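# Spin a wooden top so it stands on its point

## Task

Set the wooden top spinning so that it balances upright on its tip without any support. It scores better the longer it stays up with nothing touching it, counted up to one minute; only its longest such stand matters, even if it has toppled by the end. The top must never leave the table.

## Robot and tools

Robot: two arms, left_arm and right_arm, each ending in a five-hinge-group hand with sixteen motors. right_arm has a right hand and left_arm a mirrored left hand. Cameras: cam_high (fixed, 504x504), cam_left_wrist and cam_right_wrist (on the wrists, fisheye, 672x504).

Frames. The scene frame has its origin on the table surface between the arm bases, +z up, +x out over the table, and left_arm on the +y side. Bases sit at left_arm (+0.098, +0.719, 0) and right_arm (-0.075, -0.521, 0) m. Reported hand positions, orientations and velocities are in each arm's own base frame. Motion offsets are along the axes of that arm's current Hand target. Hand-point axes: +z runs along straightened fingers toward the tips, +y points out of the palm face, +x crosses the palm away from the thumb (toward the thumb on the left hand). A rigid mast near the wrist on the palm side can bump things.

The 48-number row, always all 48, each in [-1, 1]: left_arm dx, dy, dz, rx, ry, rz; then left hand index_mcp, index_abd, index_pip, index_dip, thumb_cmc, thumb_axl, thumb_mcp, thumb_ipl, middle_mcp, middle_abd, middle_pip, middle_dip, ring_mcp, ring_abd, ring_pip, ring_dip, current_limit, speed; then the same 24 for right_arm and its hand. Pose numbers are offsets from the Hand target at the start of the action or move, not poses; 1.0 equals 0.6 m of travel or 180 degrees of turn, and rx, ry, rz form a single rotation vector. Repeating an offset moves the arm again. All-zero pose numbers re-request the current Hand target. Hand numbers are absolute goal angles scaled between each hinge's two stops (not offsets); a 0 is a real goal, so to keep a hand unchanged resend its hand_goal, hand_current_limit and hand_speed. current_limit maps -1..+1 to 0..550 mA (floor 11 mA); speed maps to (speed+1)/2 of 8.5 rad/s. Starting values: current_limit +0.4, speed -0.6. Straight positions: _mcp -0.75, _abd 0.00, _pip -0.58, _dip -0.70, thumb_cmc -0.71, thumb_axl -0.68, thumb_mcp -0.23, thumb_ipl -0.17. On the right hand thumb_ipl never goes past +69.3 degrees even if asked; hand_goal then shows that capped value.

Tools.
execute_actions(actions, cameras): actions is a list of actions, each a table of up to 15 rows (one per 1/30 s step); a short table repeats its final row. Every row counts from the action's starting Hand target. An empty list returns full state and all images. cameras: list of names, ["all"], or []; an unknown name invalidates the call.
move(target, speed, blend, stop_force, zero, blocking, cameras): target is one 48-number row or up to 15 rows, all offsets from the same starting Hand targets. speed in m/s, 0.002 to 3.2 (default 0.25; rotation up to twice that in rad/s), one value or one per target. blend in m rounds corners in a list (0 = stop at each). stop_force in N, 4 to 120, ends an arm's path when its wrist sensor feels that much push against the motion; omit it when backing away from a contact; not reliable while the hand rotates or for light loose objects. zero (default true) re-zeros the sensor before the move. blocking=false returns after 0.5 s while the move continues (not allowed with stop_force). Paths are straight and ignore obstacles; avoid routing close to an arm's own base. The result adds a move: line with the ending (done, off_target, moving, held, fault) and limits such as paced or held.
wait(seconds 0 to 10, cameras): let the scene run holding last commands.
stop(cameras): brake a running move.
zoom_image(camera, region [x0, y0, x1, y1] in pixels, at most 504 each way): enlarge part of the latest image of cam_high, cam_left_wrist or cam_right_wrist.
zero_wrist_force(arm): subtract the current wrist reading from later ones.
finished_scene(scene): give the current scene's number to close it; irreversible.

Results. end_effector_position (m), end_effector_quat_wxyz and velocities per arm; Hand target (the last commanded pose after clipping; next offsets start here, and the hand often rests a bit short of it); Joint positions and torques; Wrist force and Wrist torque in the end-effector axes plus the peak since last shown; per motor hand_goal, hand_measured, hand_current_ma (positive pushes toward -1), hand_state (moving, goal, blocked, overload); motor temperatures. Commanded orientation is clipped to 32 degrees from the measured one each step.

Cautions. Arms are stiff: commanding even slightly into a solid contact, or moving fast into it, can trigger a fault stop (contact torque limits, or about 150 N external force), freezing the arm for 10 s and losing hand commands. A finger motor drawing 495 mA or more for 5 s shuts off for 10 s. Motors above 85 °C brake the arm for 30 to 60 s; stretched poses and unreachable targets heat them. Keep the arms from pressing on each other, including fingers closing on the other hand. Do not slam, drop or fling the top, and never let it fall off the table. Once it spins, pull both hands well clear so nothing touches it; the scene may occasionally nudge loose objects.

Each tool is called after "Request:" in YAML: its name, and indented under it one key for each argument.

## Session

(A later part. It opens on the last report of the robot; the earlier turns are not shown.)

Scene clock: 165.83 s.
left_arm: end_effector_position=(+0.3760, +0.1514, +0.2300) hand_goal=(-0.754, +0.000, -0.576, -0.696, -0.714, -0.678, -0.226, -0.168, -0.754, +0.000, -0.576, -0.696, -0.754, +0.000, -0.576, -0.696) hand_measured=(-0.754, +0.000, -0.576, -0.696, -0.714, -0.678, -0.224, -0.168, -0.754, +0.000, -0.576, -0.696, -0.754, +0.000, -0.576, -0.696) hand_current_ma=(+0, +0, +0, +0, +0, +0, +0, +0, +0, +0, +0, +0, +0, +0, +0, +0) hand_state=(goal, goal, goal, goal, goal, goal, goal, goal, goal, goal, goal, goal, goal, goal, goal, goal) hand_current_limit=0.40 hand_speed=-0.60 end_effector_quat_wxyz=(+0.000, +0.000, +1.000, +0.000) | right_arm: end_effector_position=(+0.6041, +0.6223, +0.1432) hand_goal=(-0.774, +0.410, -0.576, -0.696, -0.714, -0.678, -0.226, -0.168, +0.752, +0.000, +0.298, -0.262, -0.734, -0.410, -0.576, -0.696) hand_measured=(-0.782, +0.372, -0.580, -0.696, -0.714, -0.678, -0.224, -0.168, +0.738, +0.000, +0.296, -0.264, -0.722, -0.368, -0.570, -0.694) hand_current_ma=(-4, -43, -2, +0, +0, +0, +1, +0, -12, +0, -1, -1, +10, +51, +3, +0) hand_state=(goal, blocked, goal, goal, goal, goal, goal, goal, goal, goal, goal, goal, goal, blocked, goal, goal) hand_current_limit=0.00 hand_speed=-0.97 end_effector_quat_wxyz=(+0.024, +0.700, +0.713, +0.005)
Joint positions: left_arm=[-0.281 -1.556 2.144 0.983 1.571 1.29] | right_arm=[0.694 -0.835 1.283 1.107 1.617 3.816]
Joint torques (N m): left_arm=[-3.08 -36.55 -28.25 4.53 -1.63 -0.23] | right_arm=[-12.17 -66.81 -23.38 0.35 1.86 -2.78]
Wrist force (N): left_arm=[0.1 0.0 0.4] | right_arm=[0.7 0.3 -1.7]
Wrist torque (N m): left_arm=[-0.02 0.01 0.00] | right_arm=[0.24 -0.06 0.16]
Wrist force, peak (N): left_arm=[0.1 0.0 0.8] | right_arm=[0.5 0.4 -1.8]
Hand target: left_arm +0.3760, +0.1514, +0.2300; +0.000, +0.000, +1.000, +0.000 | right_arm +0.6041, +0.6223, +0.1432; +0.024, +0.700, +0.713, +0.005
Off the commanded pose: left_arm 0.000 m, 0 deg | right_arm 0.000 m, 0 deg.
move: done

Request:
execute_actions:
  actions:
    - [[0,0,0,0,0,0,-0.754,0,-0.576,-0.696,-0.714,-0.678,-0.226,-0.168,-0.754,0,-0.576,-0.696,-0.754,0,-0.576,-0.696,0.4,-0.6,0,0,0,0,0,0,-0.774,0.63,-0.576,-0.696,-0.714,-0.678,-0.226,-0.168,0.753,0,0.299,-0.261,-0.734,-0.75,-0.576,-0.696,1,1],[0,0,0,0,0,0,-0.754,0,-0.576,-0.696,-0.714,-0.678,-0.226,-0.168,-0.754,0,-0.576,-0.696,-0.754,0,-0.576,-0.696,0.4,-0.6,0,0,0,0,0,0,-0.59,0.63,-0.325,-0.47,-0.714,-0.678,-0.226,-0.168,0.753,0,0.299,-0.261,-1,-0.75,-1,-1,1,1],[0,0,0,0,0,0,-0.754,0,-0.576,-0.696,-0.714,-0.678,-0.226,-0.168,-0.754,0,-0.576,-0.696,-0.754,0,-0.576,-0.696,0.4,-0.6,0,0,0,0,0,0,-0.59,0.63,-0.325,-0.47,-0.714,-0.678,-0.226,-0.168,0.753,0,0.299,-0.261,-1,-0.75,-1,-1,1,1],[0,0,0,0,0,0,-0.754,0,-0.576,-0.696,-0.714,-0.678,-0.226,-0.168,-0.754,0,-0.576,-0.696,-0.754,0,-0.576,-0.696,0.4,-0.6,0,0,0,0,0,0,-0.59,0.63,-0.325,-0.47,-0.714,-0.678,-0.226,-0.168,0.753,0,0.299,-0.261,-1,-0.75,-1,-1,1,1],[0,0,0,0,0,0,-0.754,0,-0.576,-0.696,-0.714,-0.678,-0.226,-0.168,-0.754,0,-0.576,-0.696,-0.754,0,-0.576,-0.696,0.4,-0.6,0,0,0,0,0,0,-0.59,0.3,-0.325,-0.47,-0.714,-0.678,-0.226,-0.168,0.753,0,0.299,-0.261,-1,-0.3,-1,-1,1,1],[0,0,0,0,0,0,-0.754,0,-0.576,-0.696,-0.714,-0.678,-0.226,-0.168,-0.754,0,-0.576,-0.696,-0.754,0,-0.576,-0.696,0.4,-0.6,0,0,0,0,0,0,-0.59,0.2,-0.325,-0.47,-0.714,-0.678,-0.226,-0.168,0.753,0,0.299,-0.261,-1,-0.2,-1,-1,1,1]]
  cameras: ["cam_right_wrist"]

Request:
zoom_image:
  camera: "cam_right_wrist"
  region: [240, 0, 450, 150]

Request:
wait:
  seconds: 0.3
  cameras: ["cam_right_wrist"]

Request:
zoom_image:
  camera: "cam_right_wrist"
  region: [240, 0, 450, 150]

Scene clock: 182.40 s.
left_arm: end_effector_position=(+0.3760, +0.1514, +0.2300) hand_goal=(-0.754, +0.000, -0.576, -0.696, -0.714, -0.678, -0.226, -0.168, -0.754, +0.000, -0.576, -0.696, -0.754, +0.000, -0.576, -0.696) hand_measured=(-0.754, +0.000, -0.576, -0.696, -0.714, -0.678, -0.224, -0.168, -0.754, +0.000, -0.576, -0.696, -0.754, +0.000, -0.576, -0.696) hand_current_ma=(+0, +0, +0, +0, +0, +0, +0, +0, +0, +0, +0, +0, +0, +0, +0, +0) hand_state=(goal, goal, goal, goal, goal, goal, goal, goal, goal, goal, goal, goal, goal, goal, goal, goal) hand_current_limit=0.40 hand_speed=-0.60 end_effector_quat_wxyz=(+0.000, +0.000, +1.000, +0.000) | right_arm: end_effector_position=(+0.6041, +0.6223, +0.1432) hand_goal=(-0.590, +0.200, -0.326, -0.470, -0.714, -0.678, -0.226, -0.168, +0.752, +0.000, +0.298, -0.262, -1.000, -0.200, -1.000, -1.000) hand_measured=(-0.596, +0.198, -0.332, -0.474, -0.714, -0.678, -0.224, -0.168, +0.738, +0.000, +0.296, -0.264, -0.988, -0.196, -0.994, -0.996) hand_current_ma=(-3, -1, -2, -1, +0, +0, +1, +0, -12, +0, -1, -1, +8, +1, +4, +1) hand_state=(goal, goal, goal, goal, goal, goal, goal, goal, goal, goal, goal, goal, goal, goal, goal, goal) hand_current_limit=1.00 hand_speed=1.00 end_effector_quat_wxyz=(+0.024, +0.700, +0.713, +0.005)
Joint positions: left_arm=[-0.281 -1.556 2.144 0.983 1.571 1.29] | right_arm=[0.694 -0.835 1.283 1.107 1.617 3.816]
Joint torques (N m): left_arm=[-2.35 -35.06 -28.83 4.47 -1.94 0.03] | right_arm=[-9.23 -97.13 -37.5 6.14 -0.58 -2.76]
Wrist force (N): left_arm=[0.4 0.0 0.4] | right_arm=[1.1 0.8 -0.1]
Wrist torque (N m): left_arm=[-0.02 -0.04 0.03] | right_arm=[0.17 -0.13 0.21]
Wrist force, peak (N): left_arm=[0.0 0.0 0.9] | right_arm=[0.9 0.3 -2.0]
Hand target: left_arm +0.3760, +0.1514, +0.2300; +0.000, +0.000, +1.000, +0.000 | right_arm +0.6041, +0.6223, +0.1432; +0.024, +0.700, +0.713, +0.005
Off the commanded pose: left_arm 0.000 m, 0 deg | right_arm 0.000 m, 0 deg.
Step readings (end_effector_position of left_arm | right_arm):
0: (+0.3760, +0.1514, +0.2300) | (+0.6041, +0.6223, +0.1432)
1: (+0.3760, +0.1514, +0.2300) | (+0.6041, +0.6223, +0.1432)
2: (+0.3760, +0.1514, +0.2300) | (+0.6041, +0.6223, +0.1432)
4: (+0.3760, +0.1514, +0.2300) | (+0.6041, +0.6223, +0.1432)
8: (+0.3760, +0.1514, +0.2300) | (+0.6041, +0.6223, +0.1432)
15: (+0.3760, +0.1514, +0.2300) | (+0.6041, +0.6223, +0.1432)
Images, in order (width x height): cam_right_wrist 672x504.

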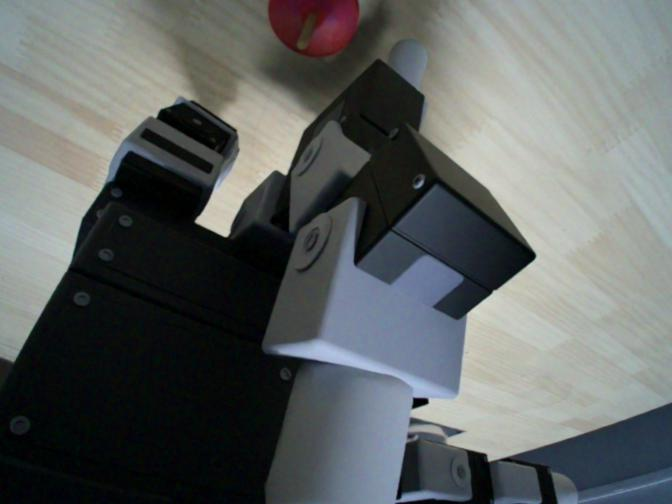

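Scaled by 2.400 from the camera's 672x504 image, which has a finer 960x720 frame.

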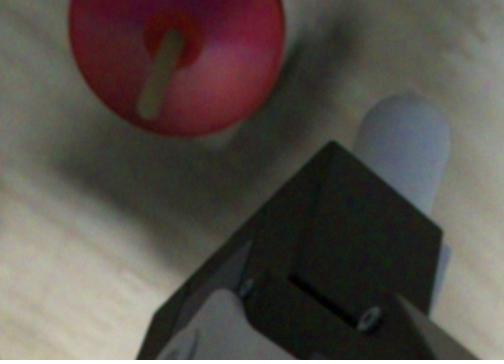

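Scene clock: 182.70 s.
left_arm: end_effector_position=(+0.3760, +0.1514, +0.2300) hand_goal=(-0.754, +0.000, -0.576, -0.696, -0.714, -0.678, -0.226, -0.168, -0.754, +0.000, -0.576, -0.696, -0.754, +0.000, -0.576, -0.696) hand_measured=(-0.754, +0.000, -0.576, -0.696, -0.714, -0.678, -0.224, -0.168, -0.754, +0.000, -0.576, -0.696, -0.754, +0.000, -0.576, -0.696) hand_current_ma=(+0, +0, +0, +0, +0, +0, +0, +0, +0, +0, +0, +0, +0, +0, +0, +0) hand_state=(goal, goal, goal, goal, goal, goal, goal, goal, goal, goal, goal, goal, goal, goal, goal, goal) hand_current_limit=0.40 hand_speed=-0.60 end_effector_quat_wxyz=(+0.000, +0.000, +1.000, +0.000) | right_arm: end_effector_position=(+0.6041, +0.6223, +0.1432) hand_goal=(-0.590, +0.200, -0.326, -0.470, -0.714, -0.678, -0.226, -0.168, +0.752, +0.000, +0.298, -0.262, -1.000, -0.200, -1.000, -1.000) hand_measured=(-0.596, +0.198, -0.332, -0.474, -0.714, -0.678, -0.224, -0.168, +0.738, +0.000, +0.296, -0.264, -0.988, -0.196, -0.994, -0.996) hand_current_ma=(-3, -1, -2, -1, +0, +0, +1, +0, -12, +0, -1, -1, +8, +1, +4, +1) hand_state=(goal, goal, goal, goal, goal, goal, goal, goal, goal, goal, goal, goal, goal, goal, goal, goal) hand_current_limit=1.00 hand_speed=1.00 end_effector_quat_wxyz=(+0.024, +0.700, +0.713, +0.005)
Joint positions: left_arm=[-0.281 -1.556 2.144 0.983 1.571 1.29] | right_arm=[0.694 -0.835 1.283 1.107 1.617 3.816]
Joint torques (N m): left_arm=[-3.84 -32.93 -29.43 4.87 -1.7 -0.09] | right_arm=[-9.81 -97.75 -37.08 6.18 -0.75 -2.78]
Wrist force (N): left_arm=[0.1 0.1 0.5] | right_arm=[0.8 0.4 -0.2]
Wrist torque (N m): left_arm=[-0.01 0.01 0.00] | right_arm=[0.13 -0.09 0.16]
Wrist force, peak (N): left_arm=[-0.3 -0.1 0.6] | right_arm=[1.1 0.2 0.0]
Hand target: left_arm +0.3760, +0.1514, +0.2300; +0.000, +0.000, +1.000, +0.000 | right_arm +0.6041, +0.6223, +0.1432; +0.024, +0.700, +0.713, +0.005
Off the commanded pose: left_arm 0.000 m, 0 deg | right_arm 0.000 m, 0 deg.
wait: 0.30 s; at rest by 0.17 s
Images, in order (width x height): cam_right_wrist 672x504.

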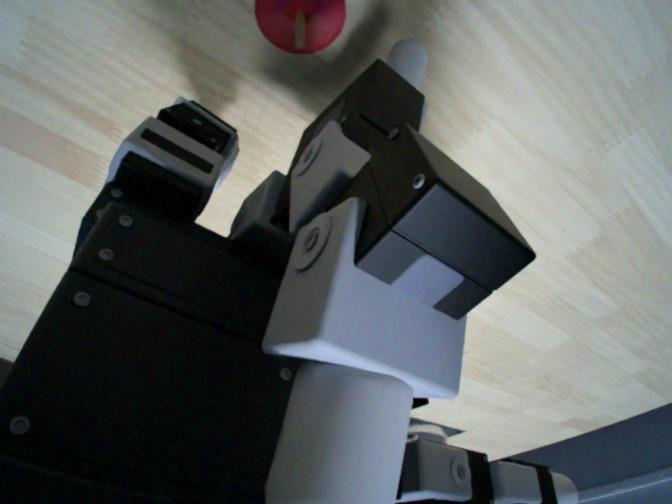

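Scaled by 2.400 from the camera's 672x504 image, which has a finer 960x720 frame.

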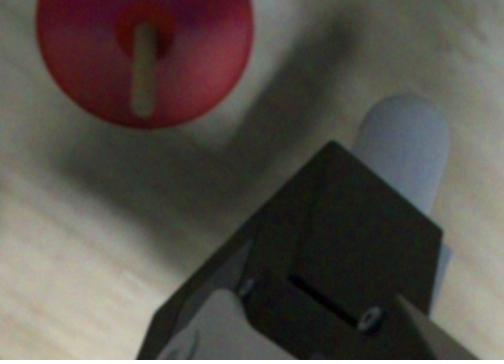

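Request:
move:
  target: [0,0,0,0,0,0,-0.754,0,-0.576,-0.696,-0.714,-0.678,-0.226,-0.168,-0.754,0,-0.576,-0.696,-0.754,0,-0.576,-0.696,0.4,-0.6,0,0,-0.12,0,0,0,-0.59,0.2,-0.325,-0.47,-0.714,-0.678,-0.226,-0.168,0.753,0,0.299,-0.261,-1,-0.2,-1,-1,0.4,-0.7]
  speed: 0.1
  cameras: ["cam_right_wrist"]

Request:
wait:
  seconds: 9
  cameras: ["cam_right_wrist"]

Request:
wait:
  seconds: 10
  cameras: ["cam_right_wrist"]

Request:
wait:
  seconds: 10
  cameras: ["cam_right_wrist"]

Request:
wait:
  seconds: 10
  cameras: ["cam_right_wrist"]

Request:
wait:
  seconds: 10
  cameras: ["cam_right_wrist"]

Request:
wait:
  seconds: 6
  cameras: ["cam_right_wrist"]

Scene clock: 194.57 s.
left_arm: end_effector_position=(+0.3760, +0.1514, +0.2300) hand_goal=(-0.754, +0.000, -0.576, -0.696, -0.714, -0.678, -0.226, -0.168, -0.754, +0.000, -0.576, -0.696, -0.754, +0.000, -0.576, -0.696) hand_measured=(-0.754, +0.000, -0.576, -0.696, -0.714, -0.678, -0.224, -0.168, -0.754, +0.000, -0.576, -0.696, -0.754, +0.000, -0.576, -0.696) hand_current_ma=(+0, +0, +0, +0, +0, +0, +0, +0, +0, +0, +0, +0, +0, +0, +0, +0) hand_state=(goal, goal, goal, goal, goal, goal, goal, goal, goal, goal, goal, goal, goal, goal, goal, goal) hand_current_limit=0.40 hand_speed=-0.60 end_effector_quat_wxyz=(+0.000, +0.000, +1.000, +0.000) | right_arm: end_effector_position=(+0.6011, +0.6242, +0.2153) hand_goal=(-0.590, +0.200, -0.326, -0.470, -0.714, -0.678, -0.226, -0.168, +0.752, +0.000, +0.298, -0.262, -1.000, -0.200, -1.000, -1.000) hand_measured=(-0.596, +0.198, -0.332, -0.474, -0.714, -0.678, -0.224, -0.168, +0.738, +0.000, +0.296, -0.264, -0.988, -0.196, -0.994, -0.996) hand_current_ma=(-3, -1, -2, -1, +0, +0, +1, +0, -12, +0, -1, -1, +8, +1, +3, +1) hand_state=(goal, goal, goal, goal, goal, goal, goal, goal, goal, goal, goal, goal, goal, goal, goal, goal) hand_current_limit=0.40 hand_speed=-0.70 end_effector_quat_wxyz=(+0.024, +0.700, +0.713, +0.005)
Joint positions: left_arm=[-0.281 -1.556 2.144 0.983 1.571 1.29] | right_arm=[0.698 -0.884 1.232 1.207 1.617 3.821]
Joint torques (N m): left_arm=[-3.33 -34.46 -30.07 4.38 -1.41 -0.48] | right_arm=[10.04 -66.33 -25.64 0.58 2.67 2.15]
Wrist force (N): left_arm=[0.1 0.0 0.7] | right_arm=[0.6 0.6 0.1]
Wrist torque (N m): left_arm=[-0.06 0.01 0.01] | right_arm=[0.13 -0.09 -0.15]
Wrist force, peak (N): left_arm=[0.1 -0.1 1.1] | right_arm=[0.9 0.2 1.5]
Hand target: left_arm +0.3760, +0.1514, +0.2300; +0.000, +0.000, +1.000, +0.000 | right_arm +0.6012, +0.6241, +0.2151; +0.024, +0.700, +0.713, +0.005
Off the commanded pose: left_arm 0.000 m, 0 deg | right_arm 0.000 m, 0 deg.
move: done
Images, in order (width x height): cam_right_wrist 672x504.

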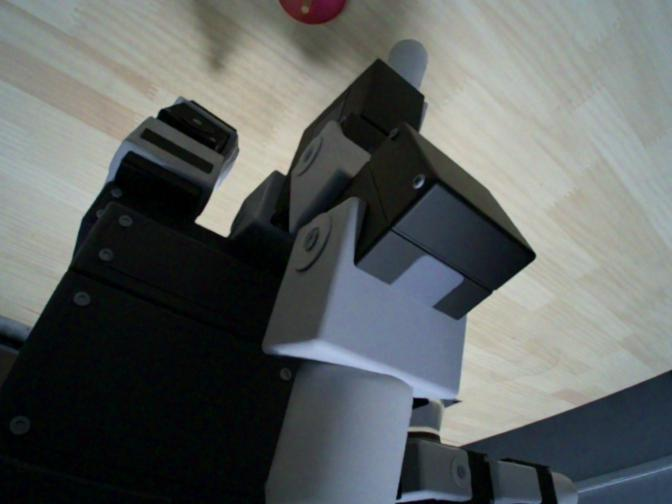

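Scene clock: 203.57 s.
left_arm: end_effector_position=(+0.3760, +0.1514, +0.2300) hand_goal=(-0.754, +0.000, -0.576, -0.696, -0.714, -0.678, -0.226, -0.168, -0.754, +0.000, -0.576, -0.696, -0.754, +0.000, -0.576, -0.696) hand_measured=(-0.754, +0.000, -0.576, -0.696, -0.714, -0.678, -0.224, -0.168, -0.754, +0.000, -0.576, -0.696, -0.754, +0.000, -0.576, -0.696) hand_current_ma=(+0, +0, +0, +0, +0, +0, +0, +0, +0, +0, +0, +0, +0, +0, +0, +0) hand_state=(goal, goal, goal, goal, goal, goal, goal, goal, goal, goal, goal, goal, goal, goal, goal, goal) hand_current_limit=0.40 hand_speed=-0.60 end_effector_quat_wxyz=(+0.000, +0.000, +1.000, +0.000) | right_arm: end_effector_position=(+0.6012, +0.6241, +0.2151) hand_goal=(-0.590, +0.200, -0.326, -0.470, -0.714, -0.678, -0.226, -0.168, +0.752, +0.000, +0.298, -0.262, -1.000, -0.200, -1.000, -1.000) hand_measured=(-0.596, +0.198, -0.332, -0.474, -0.714, -0.678, -0.224, -0.168, +0.738, +0.000, +0.296, -0.264, -0.988, -0.196, -0.994, -0.996) hand_current_ma=(-3, -1, -2, -1, +0, +0, +1, +0, -12, +0, -1, -1, +8, +1, +3, +1) hand_state=(goal, goal, goal, goal, goal, goal, goal, goal, goal, goal, goal, goal, goal, goal, goal, goal) hand_current_limit=0.40 hand_speed=-0.70 end_effector_quat_wxyz=(+0.024, +0.700, +0.713, +0.005)
Joint positions: left_arm=[-0.281 -1.556 2.144 0.983 1.571 1.29] | right_arm=[0.698 -0.883 1.232 1.207 1.617 3.821]
Joint torques (N m): left_arm=[-4.91 -34.66 -30.74 4.55 -1.79 -0.34] | right_arm=[-12.24 -64.61 -25.74 6.21 2.61 -2.22]
Wrist force (N): left_arm=[0.0 0.0 0.5] | right_arm=[0.5 0.3 0.4]
Wrist torque (N m): left_arm=[-0.03 0.02 -0.01] | right_arm=[0.07 -0.09 -0.17]
Wrist force, peak (N): left_arm=[0.0 0.0 1.0] | right_arm=[0.9 1.0 0.2]
Hand target: left_arm +0.3760, +0.1514, +0.2300; +0.000, +0.000, +1.000, +0.000 | right_arm +0.6012, +0.6241, +0.2151; +0.024, +0.700, +0.713, +0.005
Off the commanded pose: left_arm 0.000 m, 0 deg | right_arm 0.000 m, 0 deg.
wait: 9.00 s; at rest by 0.17 s
Images, in order (width x height): cam_right_wrist 672x504.

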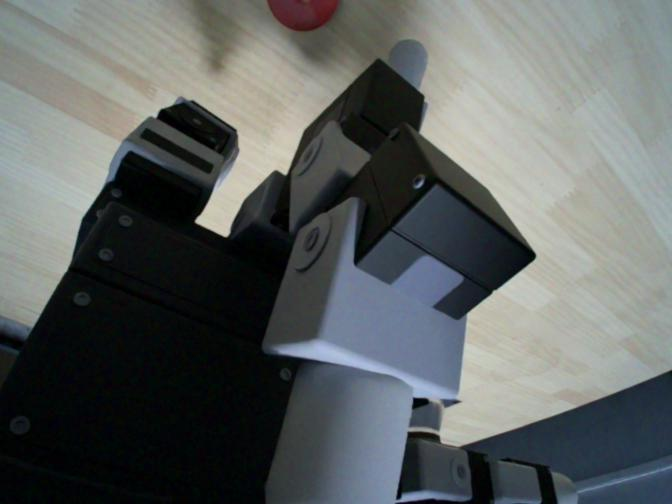

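Scene clock: 213.57 s.
left_arm: end_effector_position=(+0.3760, +0.1514, +0.2300) hand_goal=(-0.754, +0.000, -0.576, -0.696, -0.714, -0.678, -0.226, -0.168, -0.754, +0.000, -0.576, -0.696, -0.754, +0.000, -0.576, -0.696) hand_measured=(-0.754, +0.000, -0.576, -0.696, -0.714, -0.678, -0.224, -0.168, -0.754, +0.000, -0.576, -0.696, -0.754, +0.000, -0.576, -0.696) hand_current_ma=(+0, +0, +0, +0, +0, +0, +0, +0, +0, +0, +0, +0, +0, +0, +0, +0) hand_state=(goal, goal, goal, goal, goal, goal, goal, goal, goal, goal, goal, goal, goal, goal, goal, goal) hand_current_limit=0.40 hand_speed=-0.60 end_effector_quat_wxyz=(+0.000, +0.000, +1.000, +0.000) | right_arm: end_effector_position=(+0.6012, +0.6241, +0.2151) hand_goal=(-0.590, +0.200, -0.326, -0.470, -0.714, -0.678, -0.226, -0.168, +0.752, +0.000, +0.298, -0.262, -1.000, -0.200, -1.000, -1.000) hand_measured=(-0.596, +0.198, -0.332, -0.474, -0.714, -0.678, -0.224, -0.168, +0.738, +0.000, +0.296, -0.264, -0.988, -0.196, -0.994, -0.996) hand_current_ma=(-3, -1, -2, -1, +0, +0, +1, +0, -12, +0, -1, -1, +8, +1, +3, +1) hand_state=(goal, goal, goal, goal, goal, goal, goal, goal, goal, goal, goal, goal, goal, goal, goal, goal) hand_current_limit=0.40 hand_speed=-0.70 end_effector_quat_wxyz=(+0.024, +0.700, +0.713, +0.005)
Joint positions: left_arm=[-0.281 -1.556 2.144 0.983 1.571 1.29] | right_arm=[0.698 -0.883 1.232 1.207 1.617 3.821]
Joint torques (N m): left_arm=[-2.88 -34.51 -27.98 4.26 -2.36 -0.14] | right_arm=[-12.21 -65.42 -25.61 6.22 2.58 -2.39]
Wrist force (N): left_arm=[-0.1 -0.2 0.7] | right_arm=[0.8 0.5 0.2]
Wrist torque (N m): left_arm=[-0.07 0.03 -0.01] | right_arm=[0.11 -0.12 -0.14]
Wrist force, peak (N): left_arm=[0.0 -0.3 0.9] | right_arm=[1.0 0.7 0.1]
Hand target: left_arm +0.3760, +0.1514, +0.2300; +0.000, +0.000, +1.000, +0.000 | right_arm +0.6012, +0.6241, +0.2151; +0.024, +0.700, +0.713, +0.005
Off the commanded pose: left_arm 0.000 m, 0 deg | right_arm 0.000 m, 0 deg.
wait: 10.00 s; at rest by 0.17 s
Images, in order (width x height): cam_right_wrist 672x504.

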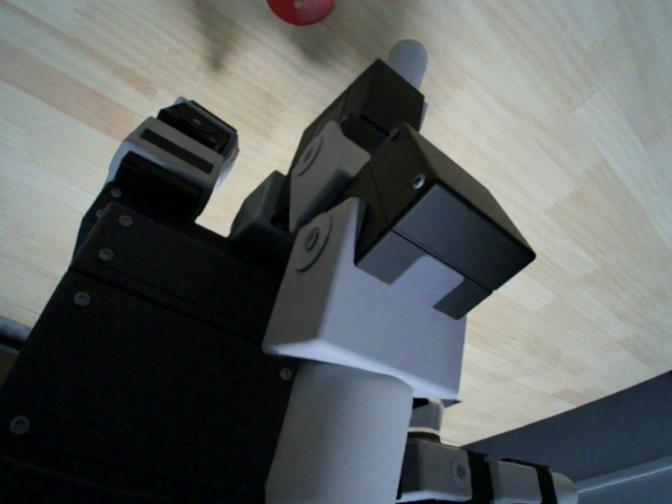

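Scene clock: 223.57 s.
left_arm: end_effector_position=(+0.3760, +0.1514, +0.2300) hand_goal=(-0.754, +0.000, -0.576, -0.696, -0.714, -0.678, -0.226, -0.168, -0.754, +0.000, -0.576, -0.696, -0.754, +0.000, -0.576, -0.696) hand_measured=(-0.754, +0.000, -0.576, -0.696, -0.714, -0.678, -0.224, -0.168, -0.754, +0.000, -0.576, -0.696, -0.754, +0.000, -0.576, -0.696) hand_current_ma=(+0, +0, +0, +0, +0, +0, +0, +0, +0, +0, +0, +0, +0, +0, +0, +0) hand_state=(goal, goal, goal, goal, goal, goal, goal, goal, goal, goal, goal, goal, goal, goal, goal, goal) hand_current_limit=0.40 hand_speed=-0.60 end_effector_quat_wxyz=(+0.000, +0.000, +1.000, +0.000) | right_arm: end_effector_position=(+0.6012, +0.6241, +0.2151) hand_goal=(-0.590, +0.200, -0.326, -0.470, -0.714, -0.678, -0.226, -0.168, +0.752, +0.000, +0.298, -0.262, -1.000, -0.200, -1.000, -1.000) hand_measured=(-0.596, +0.198, -0.332, -0.474, -0.714, -0.678, -0.224, -0.168, +0.738, +0.000, +0.296, -0.264, -0.988, -0.196, -0.994, -0.996) hand_current_ma=(-3, -1, -2, -1, +0, +0, +1, +0, -12, +0, -1, -1, +8, +1, +3, +1) hand_state=(goal, goal, goal, goal, goal, goal, goal, goal, goal, goal, goal, goal, goal, goal, goal, goal) hand_current_limit=0.40 hand_speed=-0.70 end_effector_quat_wxyz=(+0.024, +0.700, +0.713, +0.005)
Joint positions: left_arm=[-0.281 -1.556 2.144 0.983 1.571 1.29] | right_arm=[0.698 -0.883 1.232 1.207 1.617 3.821]
Joint torques (N m): left_arm=[-1.45 -31.18 -28.17 4.42 -1.75 -0.19] | right_arm=[-11.72 -65.43 -25.47 6.46 2.76 -2.37]
Wrist force (N): left_arm=[0.1 -0.2 0.6] | right_arm=[0.6 0.4 0.0]
Wrist torque (N m): left_arm=[-0.06 0.01 0.01] | right_arm=[0.11 -0.09 -0.16]
Wrist force, peak (N): left_arm=[-0.1 0.2 0.9] | right_arm=[1.0 0.6 0.3]
Hand target: left_arm +0.3760, +0.1514, +0.2300; +0.000, +0.000, +1.000, +0.000 | right_arm +0.6012, +0.6241, +0.2151; +0.024, +0.700, +0.713, +0.005
Off the commanded pose: left_arm 0.000 m, 0 deg | right_arm 0.000 m, 0 deg.
wait: 10.00 s; at rest by 0.17 s
Images, in order (width x height): cam_right_wrist 672x504.

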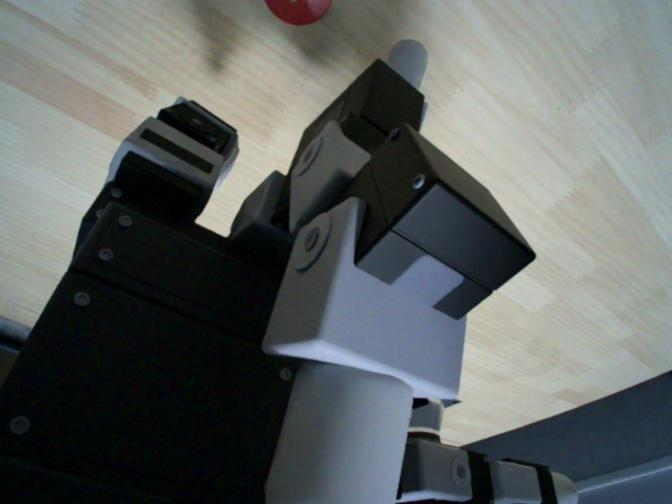

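Scene clock: 233.57 s.
left_arm: end_effector_position=(+0.3760, +0.1514, +0.2300) hand_goal=(-0.754, +0.000, -0.576, -0.696, -0.714, -0.678, -0.226, -0.168, -0.754, +0.000, -0.576, -0.696, -0.754, +0.000, -0.576, -0.696) hand_measured=(-0.754, +0.000, -0.576, -0.696, -0.714, -0.678, -0.224, -0.168, -0.754, +0.000, -0.576, -0.696, -0.754, +0.000, -0.576, -0.696) hand_current_ma=(+0, +0, +0, +0, +0, +0, +0, +0, +0, +0, +0, +0, +0, +0, +0, +0) hand_state=(goal, goal, goal, goal, goal, goal, goal, goal, goal, goal, goal, goal, goal, goal, goal, goal) hand_current_limit=0.40 hand_speed=-0.60 end_effector_quat_wxyz=(+0.000, +0.000, +1.000, +0.000) | right_arm: end_effector_position=(+0.6012, +0.6241, +0.2151) hand_goal=(-0.590, +0.200, -0.326, -0.470, -0.714, -0.678, -0.226, -0.168, +0.752, +0.000, +0.298, -0.262, -1.000, -0.200, -1.000, -1.000) hand_measured=(-0.596, +0.198, -0.332, -0.474, -0.714, -0.678, -0.224, -0.168, +0.738, +0.000, +0.296, -0.264, -0.988, -0.196, -0.994, -0.996) hand_current_ma=(-3, -1, -2, -1, +0, +0, +1, +0, -12, +0, -1, -1, +8, +1, +3, +1) hand_state=(goal, goal, goal, goal, goal, goal, goal, goal, goal, goal, goal, goal, goal, goal, goal, goal) hand_current_limit=0.40 hand_speed=-0.70 end_effector_quat_wxyz=(+0.024, +0.700, +0.713, +0.005)
Joint positions: left_arm=[-0.281 -1.556 2.144 0.983 1.571 1.29] | right_arm=[0.698 -0.883 1.232 1.207 1.617 3.821]
Joint torques (N m): left_arm=[-4.52 -33.19 -28.75 4.99 -1.93 -0.19] | right_arm=[-11.57 -64.73 -25.84 6.3 2.85 -2.18]
Wrist force (N): left_arm=[-0.2 -0.4 0.3] | right_arm=[0.7 0.7 0.1]
Wrist torque (N m): left_arm=[-0.06 0.03 -0.01] | right_arm=[0.15 -0.10 -0.15]
Wrist force, peak (N): left_arm=[0.0 -0.3 1.0] | right_arm=[0.9 1.0 -0.3]
Hand target: left_arm +0.3760, +0.1514, +0.2300; +0.000, +0.000, +1.000, +0.000 | right_arm +0.6012, +0.6241, +0.2151; +0.024, +0.700, +0.713, +0.005
Off the commanded pose: left_arm 0.000 m, 0 deg | right_arm 0.000 m, 0 deg.
wait: 10.00 s; at rest by 0.17 s
Images, in order (width x height): cam_right_wrist 672x504.

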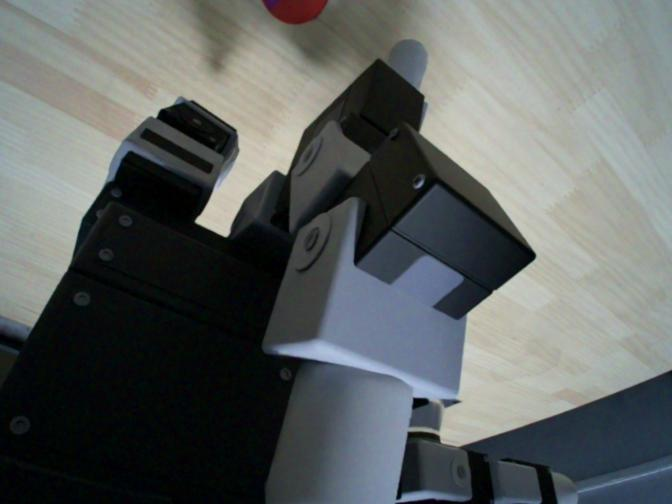

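Scene clock: 243.57 s.
left_arm: end_effector_position=(+0.3760, +0.1514, +0.2300) hand_goal=(-0.754, +0.000, -0.576, -0.696, -0.714, -0.678, -0.226, -0.168, -0.754, +0.000, -0.576, -0.696, -0.754, +0.000, -0.576, -0.696) hand_measured=(-0.754, +0.000, -0.576, -0.696, -0.714, -0.678, -0.224, -0.168, -0.754, +0.000, -0.576, -0.696, -0.754, +0.000, -0.576, -0.696) hand_current_ma=(+0, +0, +0, +0, +0, +0, +0, +0, +0, +0, +0, +0, +0, +0, +0, +0) hand_state=(goal, goal, goal, goal, goal, goal, goal, goal, goal, goal, goal, goal, goal, goal, goal, goal) hand_current_limit=0.40 hand_speed=-0.60 end_effector_quat_wxyz=(+0.000, +0.000, +1.000, +0.000) | right_arm: end_effector_position=(+0.6012, +0.6241, +0.2151) hand_goal=(-0.590, +0.200, -0.326, -0.470, -0.714, -0.678, -0.226, -0.168, +0.752, +0.000, +0.298, -0.262, -1.000, -0.200, -1.000, -1.000) hand_measured=(-0.596, +0.198, -0.332, -0.474, -0.714, -0.678, -0.224, -0.168, +0.738, +0.000, +0.296, -0.264, -0.988, -0.196, -0.994, -0.996) hand_current_ma=(-3, -1, -2, -1, +0, +0, +1, +0, -12, +0, -1, -1, +8, +1, +3, +1) hand_state=(goal, goal, goal, goal, goal, goal, goal, goal, goal, goal, goal, goal, goal, goal, goal, goal) hand_current_limit=0.40 hand_speed=-0.70 end_effector_quat_wxyz=(+0.024, +0.700, +0.713, +0.005)
Joint positions: left_arm=[-0.281 -1.556 2.144 0.983 1.571 1.29] | right_arm=[0.698 -0.883 1.232 1.207 1.617 3.821]
Joint torques (N m): left_arm=[-1.53 -30.01 -28.9 4.63 -2.24 -0.43] | right_arm=[-11.48 -66.28 -25.47 6.36 2.72 -2.28]
Wrist force (N): left_arm=[0.0 -0.1 0.4] | right_arm=[0.7 0.5 0.3]
Wrist torque (N m): left_arm=[-0.03 0.02 0.00] | right_arm=[0.12 -0.12 -0.15]
Wrist force, peak (N): left_arm=[0.2 0.2 0.9] | right_arm=[0.9 0.6 0.2]
Hand target: left_arm +0.3760, +0.1514, +0.2300; +0.000, +0.000, +1.000, +0.000 | right_arm +0.6012, +0.6241, +0.2151; +0.024, +0.700, +0.713, +0.005
Off the commanded pose: left_arm 0.000 m, 0 deg | right_arm 0.000 m, 0 deg.
wait: 10.00 s; at rest by 0.17 s
Images, in order (width x height): cam_right_wrist 672x504.

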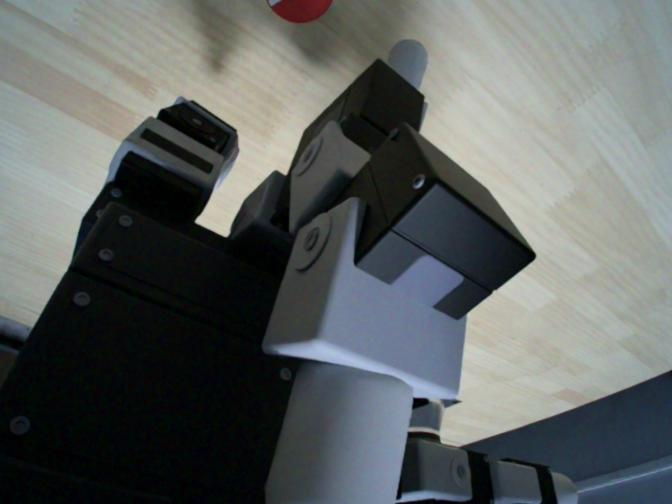

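Scene clock: 249.57 s.
left_arm: end_effector_position=(+0.3760, +0.1514, +0.2300) hand_goal=(-0.754, +0.000, -0.576, -0.696, -0.714, -0.678, -0.226, -0.168, -0.754, +0.000, -0.576, -0.696, -0.754, +0.000, -0.576, -0.696) hand_measured=(-0.754, +0.000, -0.576, -0.696, -0.714, -0.678, -0.224, -0.168, -0.754, +0.000, -0.576, -0.696, -0.754, +0.000, -0.576, -0.696) hand_current_ma=(+0, +0, +0, +0, +0, +0, +0, +0, +0, +0, +0, +0, +0, +0, +0, +0) hand_state=(goal, goal, goal, goal, goal, goal, goal, goal, goal, goal, goal, goal, goal, goal, goal, goal) hand_current_limit=0.40 hand_speed=-0.60 end_effector_quat_wxyz=(+0.000, +0.000, +1.000, +0.000) | right_arm: end_effector_position=(+0.6012, +0.6241, +0.2151) hand_goal=(-0.590, +0.200, -0.326, -0.470, -0.714, -0.678, -0.226, -0.168, +0.752, +0.000, +0.298, -0.262, -1.000, -0.200, -1.000, -1.000) hand_measured=(-0.596, +0.198, -0.332, -0.474, -0.714, -0.678, -0.224, -0.168, +0.738, +0.000, +0.296, -0.264, -0.988, -0.196, -0.994, -0.996) hand_current_ma=(-3, -1, -2, -1, +0, +0, +1, +0, -12, +0, -1, -1, +8, +1, +3, +1) hand_state=(goal, goal, goal, goal, goal, goal, goal, goal, goal, goal, goal, goal, goal, goal, goal, goal) hand_current_limit=0.40 hand_speed=-0.70 end_effector_quat_wxyz=(+0.024, +0.700, +0.713, +0.005)
Joint positions: left_arm=[-0.281 -1.556 2.144 0.983 1.571 1.29] | right_arm=[0.698 -0.883 1.232 1.207 1.617 3.821]
Joint torques (N m): left_arm=[-2.59 -32.11 -28.72 4.89 -2.13 -0.17] | right_arm=[-12.72 -65.27 -26.42 6.08 2.56 -2.2]
Wrist force (N): left_arm=[0.1 0.1 0.6] | right_arm=[0.4 0.7 -0.1]
Wrist torque (N m): left_arm=[-0.02 0.01 0.00] | right_arm=[0.17 -0.07 -0.17]
Wrist force, peak (N): left_arm=[-0.4 0.0 0.9] | right_arm=[1.2 0.3 0.0]
Hand target: left_arm +0.3760, +0.1514, +0.2300; +0.000, +0.000, +1.000, +0.000 | right_arm +0.6012, +0.6241, +0.2151; +0.024, +0.700, +0.713, +0.005
Off the commanded pose: left_arm 0.000 m, 0 deg | right_arm 0.000 m, 0 deg.
wait: 6.00 s; at rest by 0.17 s
Images, in order (width x height): cam_right_wrist 672x504.

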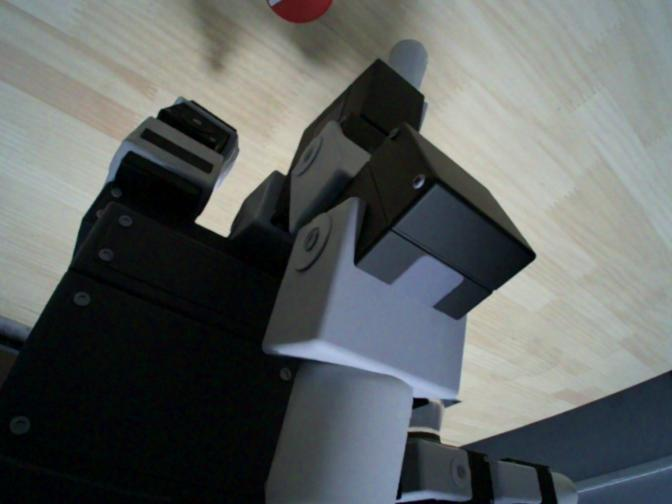

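Request:
move:
  target: [0,0,0,0,0,0,-0.754,0,-0.576,-0.696,-0.714,-0.678,-0.226,-0.168,-0.754,0,-0.576,-0.696,-0.754,0,-0.576,-0.696,0.4,-0.6,0.07,0.065,0.02,0,0,0,-0.754,0.285,-0.576,-0.696,-0.714,-0.678,-0.226,-0.168,0.753,0,0.299,-0.261,-0.754,-0.285,-0.576,-0.696,0.4,-0.7]
  speed: 0.1
  cameras: ["cam_right_wrist"]

Request:
zoom_image:
  camera: "cam_right_wrist"
  region: [240, 0, 400, 120]

Scene clock: 274.43 s.
left_arm: end_effector_position=(+0.3760, +0.1514, +0.2300) hand_goal=(-0.754, +0.000, -0.576, -0.696, -0.714, -0.678, -0.226, -0.168, -0.754, +0.000, -0.576, -0.696, -0.754, +0.000, -0.576, -0.696) hand_measured=(-0.754, +0.000, -0.576, -0.696, -0.714, -0.678, -0.224, -0.168, -0.754, +0.000, -0.576, -0.696, -0.754, +0.000, -0.576, -0.696) hand_current_ma=(+0, +0, +0, +0, +0, +0, +0, +0, +0, +0, +0, +0, +0, +0, +0, +0) hand_state=(goal, goal, goal, goal, goal, goal, goal, goal, goal, goal, goal, goal, goal, goal, goal, goal) hand_current_limit=0.40 hand_speed=-0.60 end_effector_quat_wxyz=(+0.000, +0.000, +1.000, +0.000) | right_arm: end_effector_position=(+0.6397, +0.6666, +0.2036) hand_goal=(-0.754, +0.284, -0.576, -0.696, -0.714, -0.678, -0.226, -0.168, +0.752, +0.000, +0.298, -0.262, -0.754, -0.286, -0.576, -0.696) hand_measured=(-0.752, +0.280, -0.572, -0.694, -0.714, -0.678, -0.224, -0.168, +0.738, +0.000, +0.296, -0.264, -0.754, -0.280, -0.578, -0.698) hand_current_ma=(+1, -2, +1, +1, +0, +0, +1, +0, -12, +0, -1, -1, +0, +2, -1, -1) hand_state=(goal, goal, goal, goal, goal, goal, goal, goal, goal, goal, goal, goal, goal, goal, goal, goal) hand_current_limit=0.40 hand_speed=-0.70 end_effector_quat_wxyz=(+0.024, +0.700, +0.713, +0.005)
Joint positions: left_arm=[-0.281 -1.556 2.144 0.983 1.571 1.29] | right_arm=[0.707 -0.778 1.067 1.267 1.617 3.83]
Joint torques (N m): left_arm=[-4.97 -32.41 -29.12 5.05 -2.19 -0.08] | right_arm=[-5.37 -91.85 -41.11 0.5 2.34 -0.74]
Wrist force (N): left_arm=[0.2 -0.2 0.9] | right_arm=[0.8 0.5 -0.5]
Wrist torque (N m): left_arm=[-0.09 0.00 0.02] | right_arm=[0.18 -0.08 -0.19]
Wrist force, peak (N): left_arm=[0.1 -0.3 0.9] | right_arm=[1.7 0.9 0.0]
Hand target: left_arm +0.3760, +0.1514, +0.2300; +0.000, +0.000, +1.000, +0.000 | right_arm +0.6399, +0.6665, +0.2036; +0.024, +0.700, +0.713, +0.005
Off the commanded pose: left_arm 0.000 m, 0 deg | right_arm 0.000 m, 0 deg.
move: done
Images, in order (width x height): cam_right_wrist 672x504.

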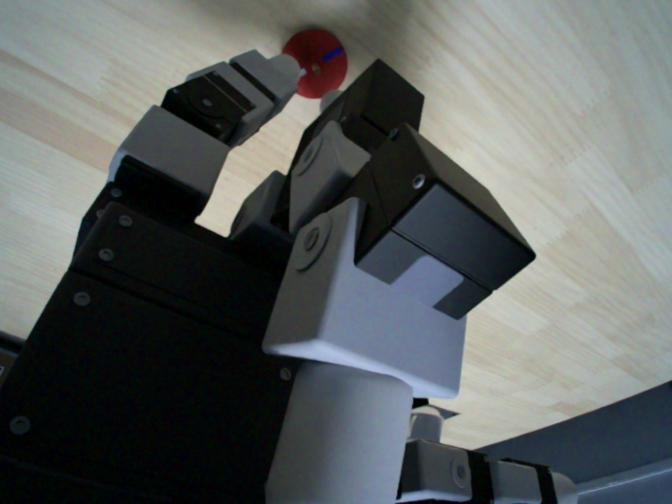

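Scaled by 3.150 from the camera's 672x504 image, which has a finer 960x720 frame.

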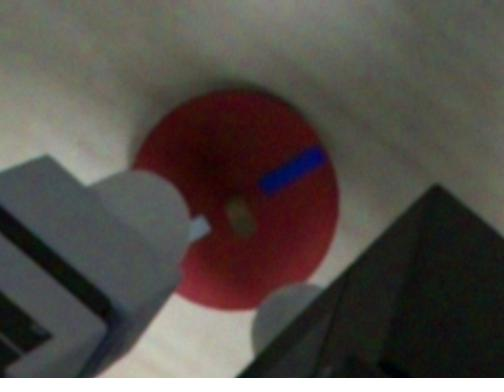

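Request:
zoom_image:
  camera: "cam_right_wrist"
  region: [290, 40, 340, 90]

Scaled by 10.080 from the camera's 672x504 image, which has a finer 960x720 frame.

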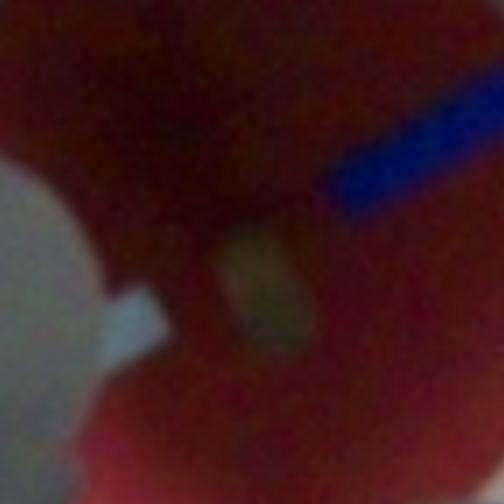

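Request:
move:
  target: [0,0,0,0,0,0,-0.754,0,-0.576,-0.696,-0.714,-0.678,-0.226,-0.168,-0.754,0,-0.576,-0.696,-0.754,0,-0.576,-0.696,0.4,-0.6,-0.00697,0.04875,0.06953,0.08881,-0.00686,-0.0018,-0.754,0.285,-0.576,-0.696,-0.714,-0.678,-0.226,-0.168,0.753,0,0.299,-0.261,-0.754,-0.285,-0.576,-0.696,0.4,-0.7]
  speed: 0.1
  cameras: ["cam_right_wrist"]

Request:
zoom_image:
  camera: "cam_right_wrist"
  region: [280, 25, 350, 95]

Scene clock: 314.93 s.
left_arm: end_effector_position=(+0.3760, +0.1514, +0.2300) hand_goal=(-0.754, +0.000, -0.576, -0.696, -0.714, -0.678, -0.226, -0.168, -0.754, +0.000, -0.576, -0.696, -0.754, +0.000, -0.576, -0.696) hand_measured=(-0.754, +0.000, -0.576, -0.696, -0.714, -0.678, -0.224, -0.168, -0.754, +0.000, -0.576, -0.696, -0.754, +0.000, -0.576, -0.696) hand_current_ma=(+0, +0, +0, +0, +0, +0, +0, +0, +0, +0, +0, +0, +0, +0, +0, +0) hand_state=(goal, goal, goal, goal, goal, goal, goal, goal, goal, goal, goal, goal, goal, goal, goal, goal) hand_current_limit=0.40 hand_speed=-0.60 end_effector_quat_wxyz=(+0.000, +0.000, +1.000, +0.000) | right_arm: end_effector_position=(+0.6710, +0.6618, +0.1632) hand_goal=(-0.754, +0.284, -0.576, -0.696, -0.714, -0.678, -0.226, -0.168, +0.752, +0.000, +0.298, -0.262, -0.754, -0.286, -0.576, -0.696) hand_measured=(-0.752, +0.280, -0.572, -0.694, -0.714, -0.678, -0.224, -0.168, +0.738, +0.000, +0.296, -0.264, -0.752, -0.280, -0.578, -0.698) hand_current_ma=(+1, -2, +1, +1, +0, +0, +1, +0, -12, +0, -1, -1, +0, +2, +0, -1) hand_state=(goal, goal, goal, goal, goal, goal, goal, goal, goal, goal, goal, goal, goal, goal, goal, goal) hand_current_limit=0.40 hand_speed=-0.70 end_effector_quat_wxyz=(-0.066, +0.695, +0.709, -0.102)
Joint positions: left_arm=[-0.281 -1.556 2.144 0.983 1.571 1.29] | right_arm=[0.638 -0.624 0.879 1.539 1.473 3.749]
Joint torques (N m): left_arm=[-3.22 -32.9 -28.22 4.52 -2.24 -0.41] | right_arm=[20.23 -108.95 -29.83 2.84 2.06 3.34]
Wrist force (N): left_arm=[0.1 -0.1 0.5] | right_arm=[0.1 0.4 0.1]
Wrist torque (N m): left_arm=[-0.05 0.01 0.00] | right_arm=[0.16 -0.03 0.04]
Wrist force, peak (N): left_arm=[-0.1 -0.2 1.1] | right_arm=[0.8 0.7 -0.9]
Hand target: left_arm +0.3760, +0.1514, +0.2300; +0.000, +0.000, +1.000, +0.000 | right_arm +0.6709, +0.6618, +0.1633; -0.066, +0.695, +0.709, -0.102
Off the commanded pose: left_arm 0.000 m, 0 deg | right_arm 0.000 m, 0 deg.
move: done
Images, in order (width x height): cam_right_wrist 672x504.

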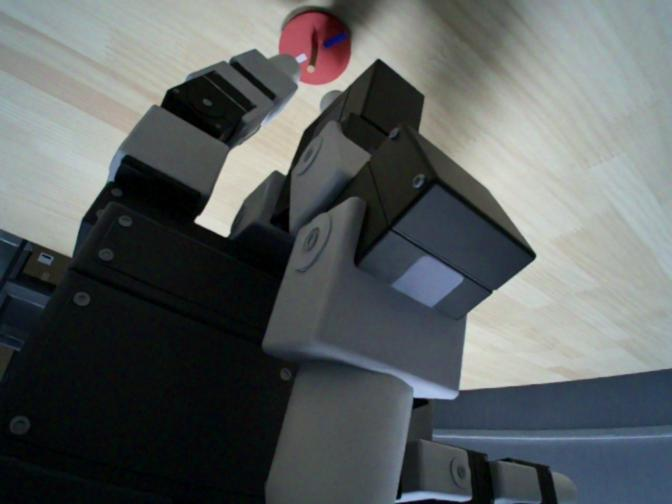

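Scaled by 7.200 from the camera's 672x504 image, which has a finer 960x720 frame.

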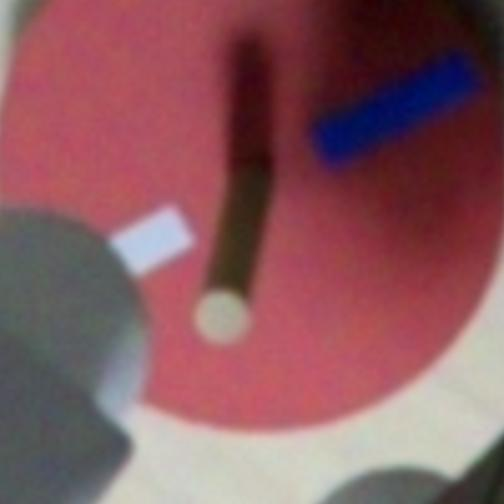

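Request:
move:
  target: [0,0,0,0,0,0,-0.754,0,-0.576,-0.696,-0.714,-0.678,-0.226,-0.168,-0.754,0,-0.576,-0.696,-0.754,0,-0.576,-0.696,0.4,-0.6,0.0020,-0.0091,0.0412,-0.01369,0,0,-0.754,0.285,-0.576,-0.696,-0.714,-0.678,-0.226,-0.168,0.753,0,0.299,-0.261,-0.754,-0.285,-0.576,-0.696,0.4,-0.7]
  speed: 0.05
  cameras: ["cam_right_wrist"]

Request:
zoom_image:
  camera: "cam_right_wrist"
  region: [280, 40, 350, 110]

Scene clock: 335.87 s.
left_arm: end_effector_position=(+0.3760, +0.1514, +0.2300) hand_goal=(-0.754, +0.000, -0.576, -0.696, -0.714, -0.678, -0.226, -0.168, -0.754, +0.000, -0.576, -0.696, -0.754, +0.000, -0.576, -0.696) hand_measured=(-0.754, +0.000, -0.576, -0.696, -0.714, -0.678, -0.224, -0.168, -0.754, +0.000, -0.576, -0.696, -0.754, +0.000, -0.576, -0.696) hand_current_ma=(+0, +0, +0, +0, +0, +0, +0, +0, +0, +0, +0, +0, +0, +0, +0, +0) hand_state=(goal, goal, goal, goal, goal, goal, goal, goal, goal, goal, goal, goal, goal, goal, goal, goal) hand_current_limit=0.40 hand_speed=-0.60 end_effector_quat_wxyz=(+0.000, +0.000, +1.000, +0.000) | right_arm: end_effector_position=(+0.6596, +0.6618, +0.1407) hand_goal=(-0.754, +0.284, -0.576, -0.696, -0.714, -0.678, -0.226, -0.168, +0.752, +0.000, +0.298, -0.262, -0.754, -0.286, -0.576, -0.696) hand_measured=(-0.752, +0.280, -0.572, -0.694, -0.714, -0.678, -0.224, -0.168, +0.738, +0.000, +0.296, -0.264, -0.752, -0.280, -0.578, -0.698) hand_current_ma=(+1, -2, +1, +1, +0, +0, +1, +0, -12, +0, -1, -1, +0, +2, +0, -1) hand_state=(goal, goal, goal, goal, goal, goal, goal, goal, goal, goal, goal, goal, goal, goal, goal, goal) hand_current_limit=0.40 hand_speed=-0.70 end_effector_quat_wxyz=(-0.051, +0.696, +0.711, -0.086)
Joint positions: left_arm=[-0.281 -1.556 2.144 0.983 1.571 1.29] | right_arm=[0.653 -0.643 0.949 1.45 1.495 3.766]
Joint torques (N m): left_arm=[-4.13 -32.43 -28.45 4.69 -2.67 -0.28] | right_arm=[-13.08 -78.86 -42.9 7.22 -2.94 -2.74]
Wrist force (N): left_arm=[-0.2 0.2 0.6] | right_arm=[0.7 -0.3 -0.1]
Wrist torque (N m): left_arm=[-0.02 0.06 -0.03] | right_arm=[0.05 -0.09 -0.19]
Wrist force, peak (N): left_arm=[0.0 -0.1 1.2] | right_arm=[1.4 -0.6 0.7]
Hand target: left_arm +0.3760, +0.1514, +0.2300; +0.000, +0.000, +1.000, +0.000 | right_arm +0.6597, +0.6617, +0.1405; -0.051, +0.696, +0.711, -0.086
Off the commanded pose: left_arm 0.000 m, 0 deg | right_arm 0.000 m, 0 deg.
move: done
Images, in order (width x height): cam_right_wrist 672x504.

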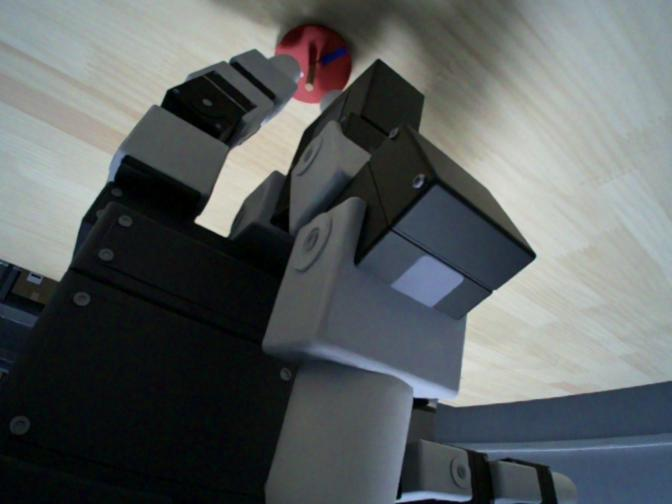

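Scaled by 7.200 from the camera's 672x504 image, which has a finer 960x720 frame.

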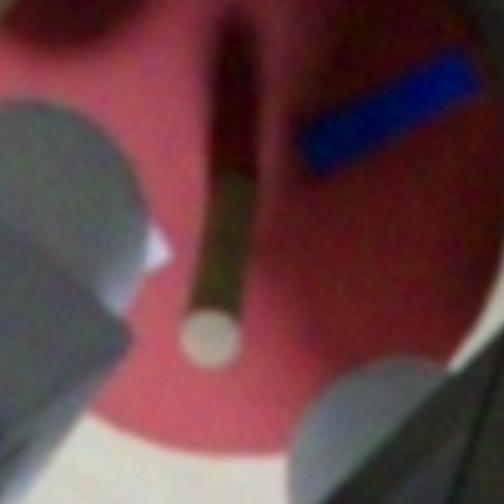

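Request:
zoom_image:
  camera: "cam_right_wrist"
  region: [295, 45, 330, 95]

Scaled by 10.080 from the camera's 672x504 image, which has a finer 960x720 frame.

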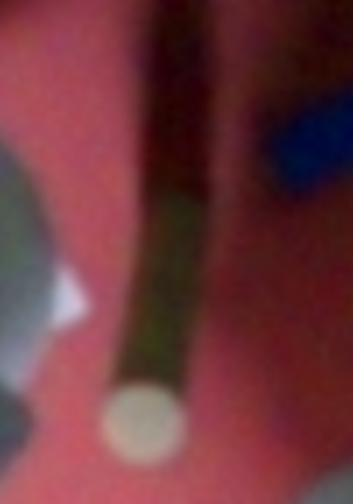

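Request:
move:
  target: [0,0,0,0,0,0,-0.754,0,-0.576,-0.696,-0.714,-0.678,-0.226,-0.168,-0.754,0,-0.576,-0.696,-0.754,0,-0.576,-0.696,0.4,-0.6,0.00855,0.00738,0.03143,0.01592,-0.01337,0,-0.754,0.285,-0.576,-0.696,-0.714,-0.678,-0.226,-0.168,0.753,0,0.299,-0.261,-0.754,-0.285,-0.576,-0.696,0.4,-0.7]
  speed: 0.04
  cameras: ["cam_right_wrist"]

Request:
zoom_image:
  camera: "cam_right_wrist"
  region: [285, 50, 335, 120]

Scene clock: 361.23 s.
left_arm: end_effector_position=(+0.3760, +0.1514, +0.2300) hand_goal=(-0.754, +0.000, -0.576, -0.696, -0.714, -0.678, -0.226, -0.168, -0.754, +0.000, -0.576, -0.696, -0.754, +0.000, -0.576, -0.696) hand_measured=(-0.754, +0.000, -0.576, -0.696, -0.714, -0.678, -0.224, -0.168, -0.754, +0.000, -0.576, -0.696, -0.754, +0.000, -0.576, -0.696) hand_current_ma=(+0, +0, +0, +0, +0, +0, +0, +0, +0, +0, +0, +0, +0, +0, +0, +0) hand_state=(goal, goal, goal, goal, goal, goal, goal, goal, goal, goal, goal, goal, goal, goal, goal, goal) hand_current_limit=0.40 hand_speed=-0.60 end_effector_quat_wxyz=(+0.000, +0.000, +1.000, +0.000) | right_arm: end_effector_position=(+0.6603, +0.6659, +0.1208) hand_goal=(-0.754, +0.284, -0.576, -0.696, -0.714, -0.678, -0.226, -0.168, +0.752, +0.000, +0.298, -0.262, -0.754, -0.286, -0.576, -0.696) hand_measured=(-0.752, +0.280, -0.572, -0.694, -0.714, -0.678, -0.224, -0.168, +0.738, +0.000, +0.296, -0.264, -0.752, -0.280, -0.578, -0.698) hand_current_ma=(+1, -1, +1, +1, +0, +0, +1, +0, -12, +0, -1, -1, +0, +2, +0, -1) hand_state=(goal, goal, goal, goal, goal, goal, goal, goal, goal, goal, goal, goal, goal, goal, goal, goal) hand_current_limit=0.40 hand_speed=-0.70 end_effector_quat_wxyz=(-0.054, +0.693, +0.710, -0.119) end_effector_velocity=(+0.000, +0.000, +0.000) end_effector_angular_velocity=(+0.003, -0.003, -0.001)
Joint positions: left_arm=[-0.281 -1.556 2.144 0.983 1.571 1.29] | right_arm=[0.657 -0.589 0.897 1.514 1.499 3.765]
Joint velocities: left_arm=[within noise] | right_arm=[0 -0.002 0.004 -0.006 0 0.001]
Joint torques (N m): left_arm=[-2.24 -33.96 -28.32 4.69 -2.68 -0.29] | right_arm=[12.8 -116.4 -26.63 0.68 1.3 -3.27]
Wrist force (N): left_arm=[-0.2 -0.3 0.6] | right_arm=[1.0 0.2 -0.1]
Wrist torque (N m): left_arm=[-0.07 0.05 -0.02] | right_arm=[0.16 -0.16 0.21]
Wrist force, peak (N): left_arm=[-0.1 0.1 1.2] | right_arm=[1.4 -0.2 0.5]
Hand target: left_arm +0.3760, +0.1514, +0.2300; +0.000, +0.000, +1.000, +0.000 | right_arm +0.6603, +0.6659, +0.1209; -0.054, +0.693, +0.710, -0.119
Off the commanded pose: left_arm 0.000 m, 0 deg | right_arm 0.000 m, 0 deg.
move: done
Images, in order (width x height): cam_right_wrist 672x504.

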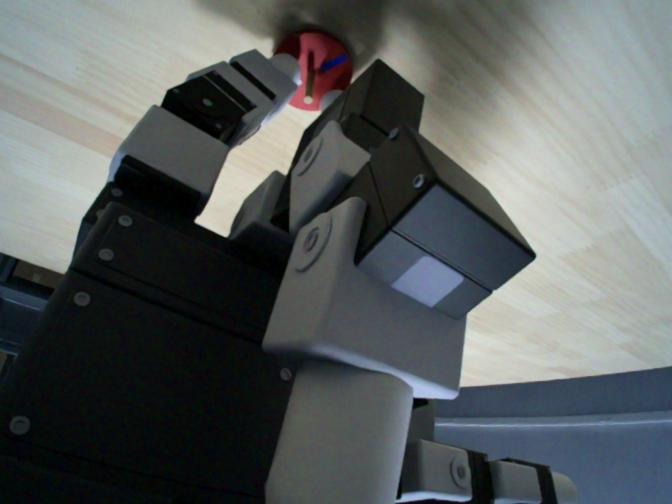

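Scaled by 7.200 from the camera's 672x504 image, which has a finer 960x720 frame.

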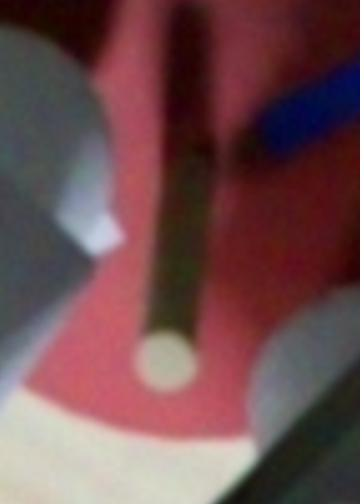

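Request:
zoom_image:
  camera: "cam_right_wrist"
  region: [295, 55, 330, 105]

Request:
zoom_image:
  camera: "cam_right_wrist"
  region: [270, 20, 360, 120]

Scaled by 10.080 from the camera's 672x504 image, which has a finer 960x720 frame.

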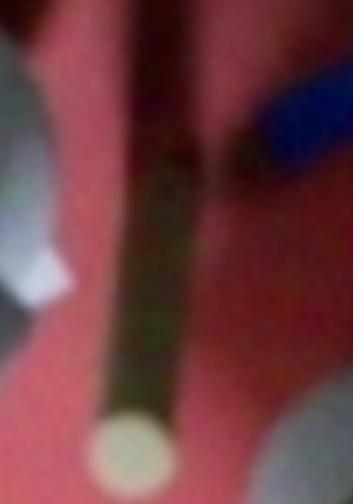

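Scaled by 5.040 from the camera's 672x504 image, which has a finer 960x720 frame.

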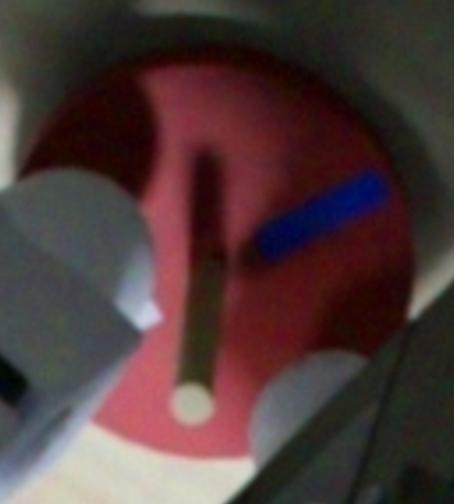

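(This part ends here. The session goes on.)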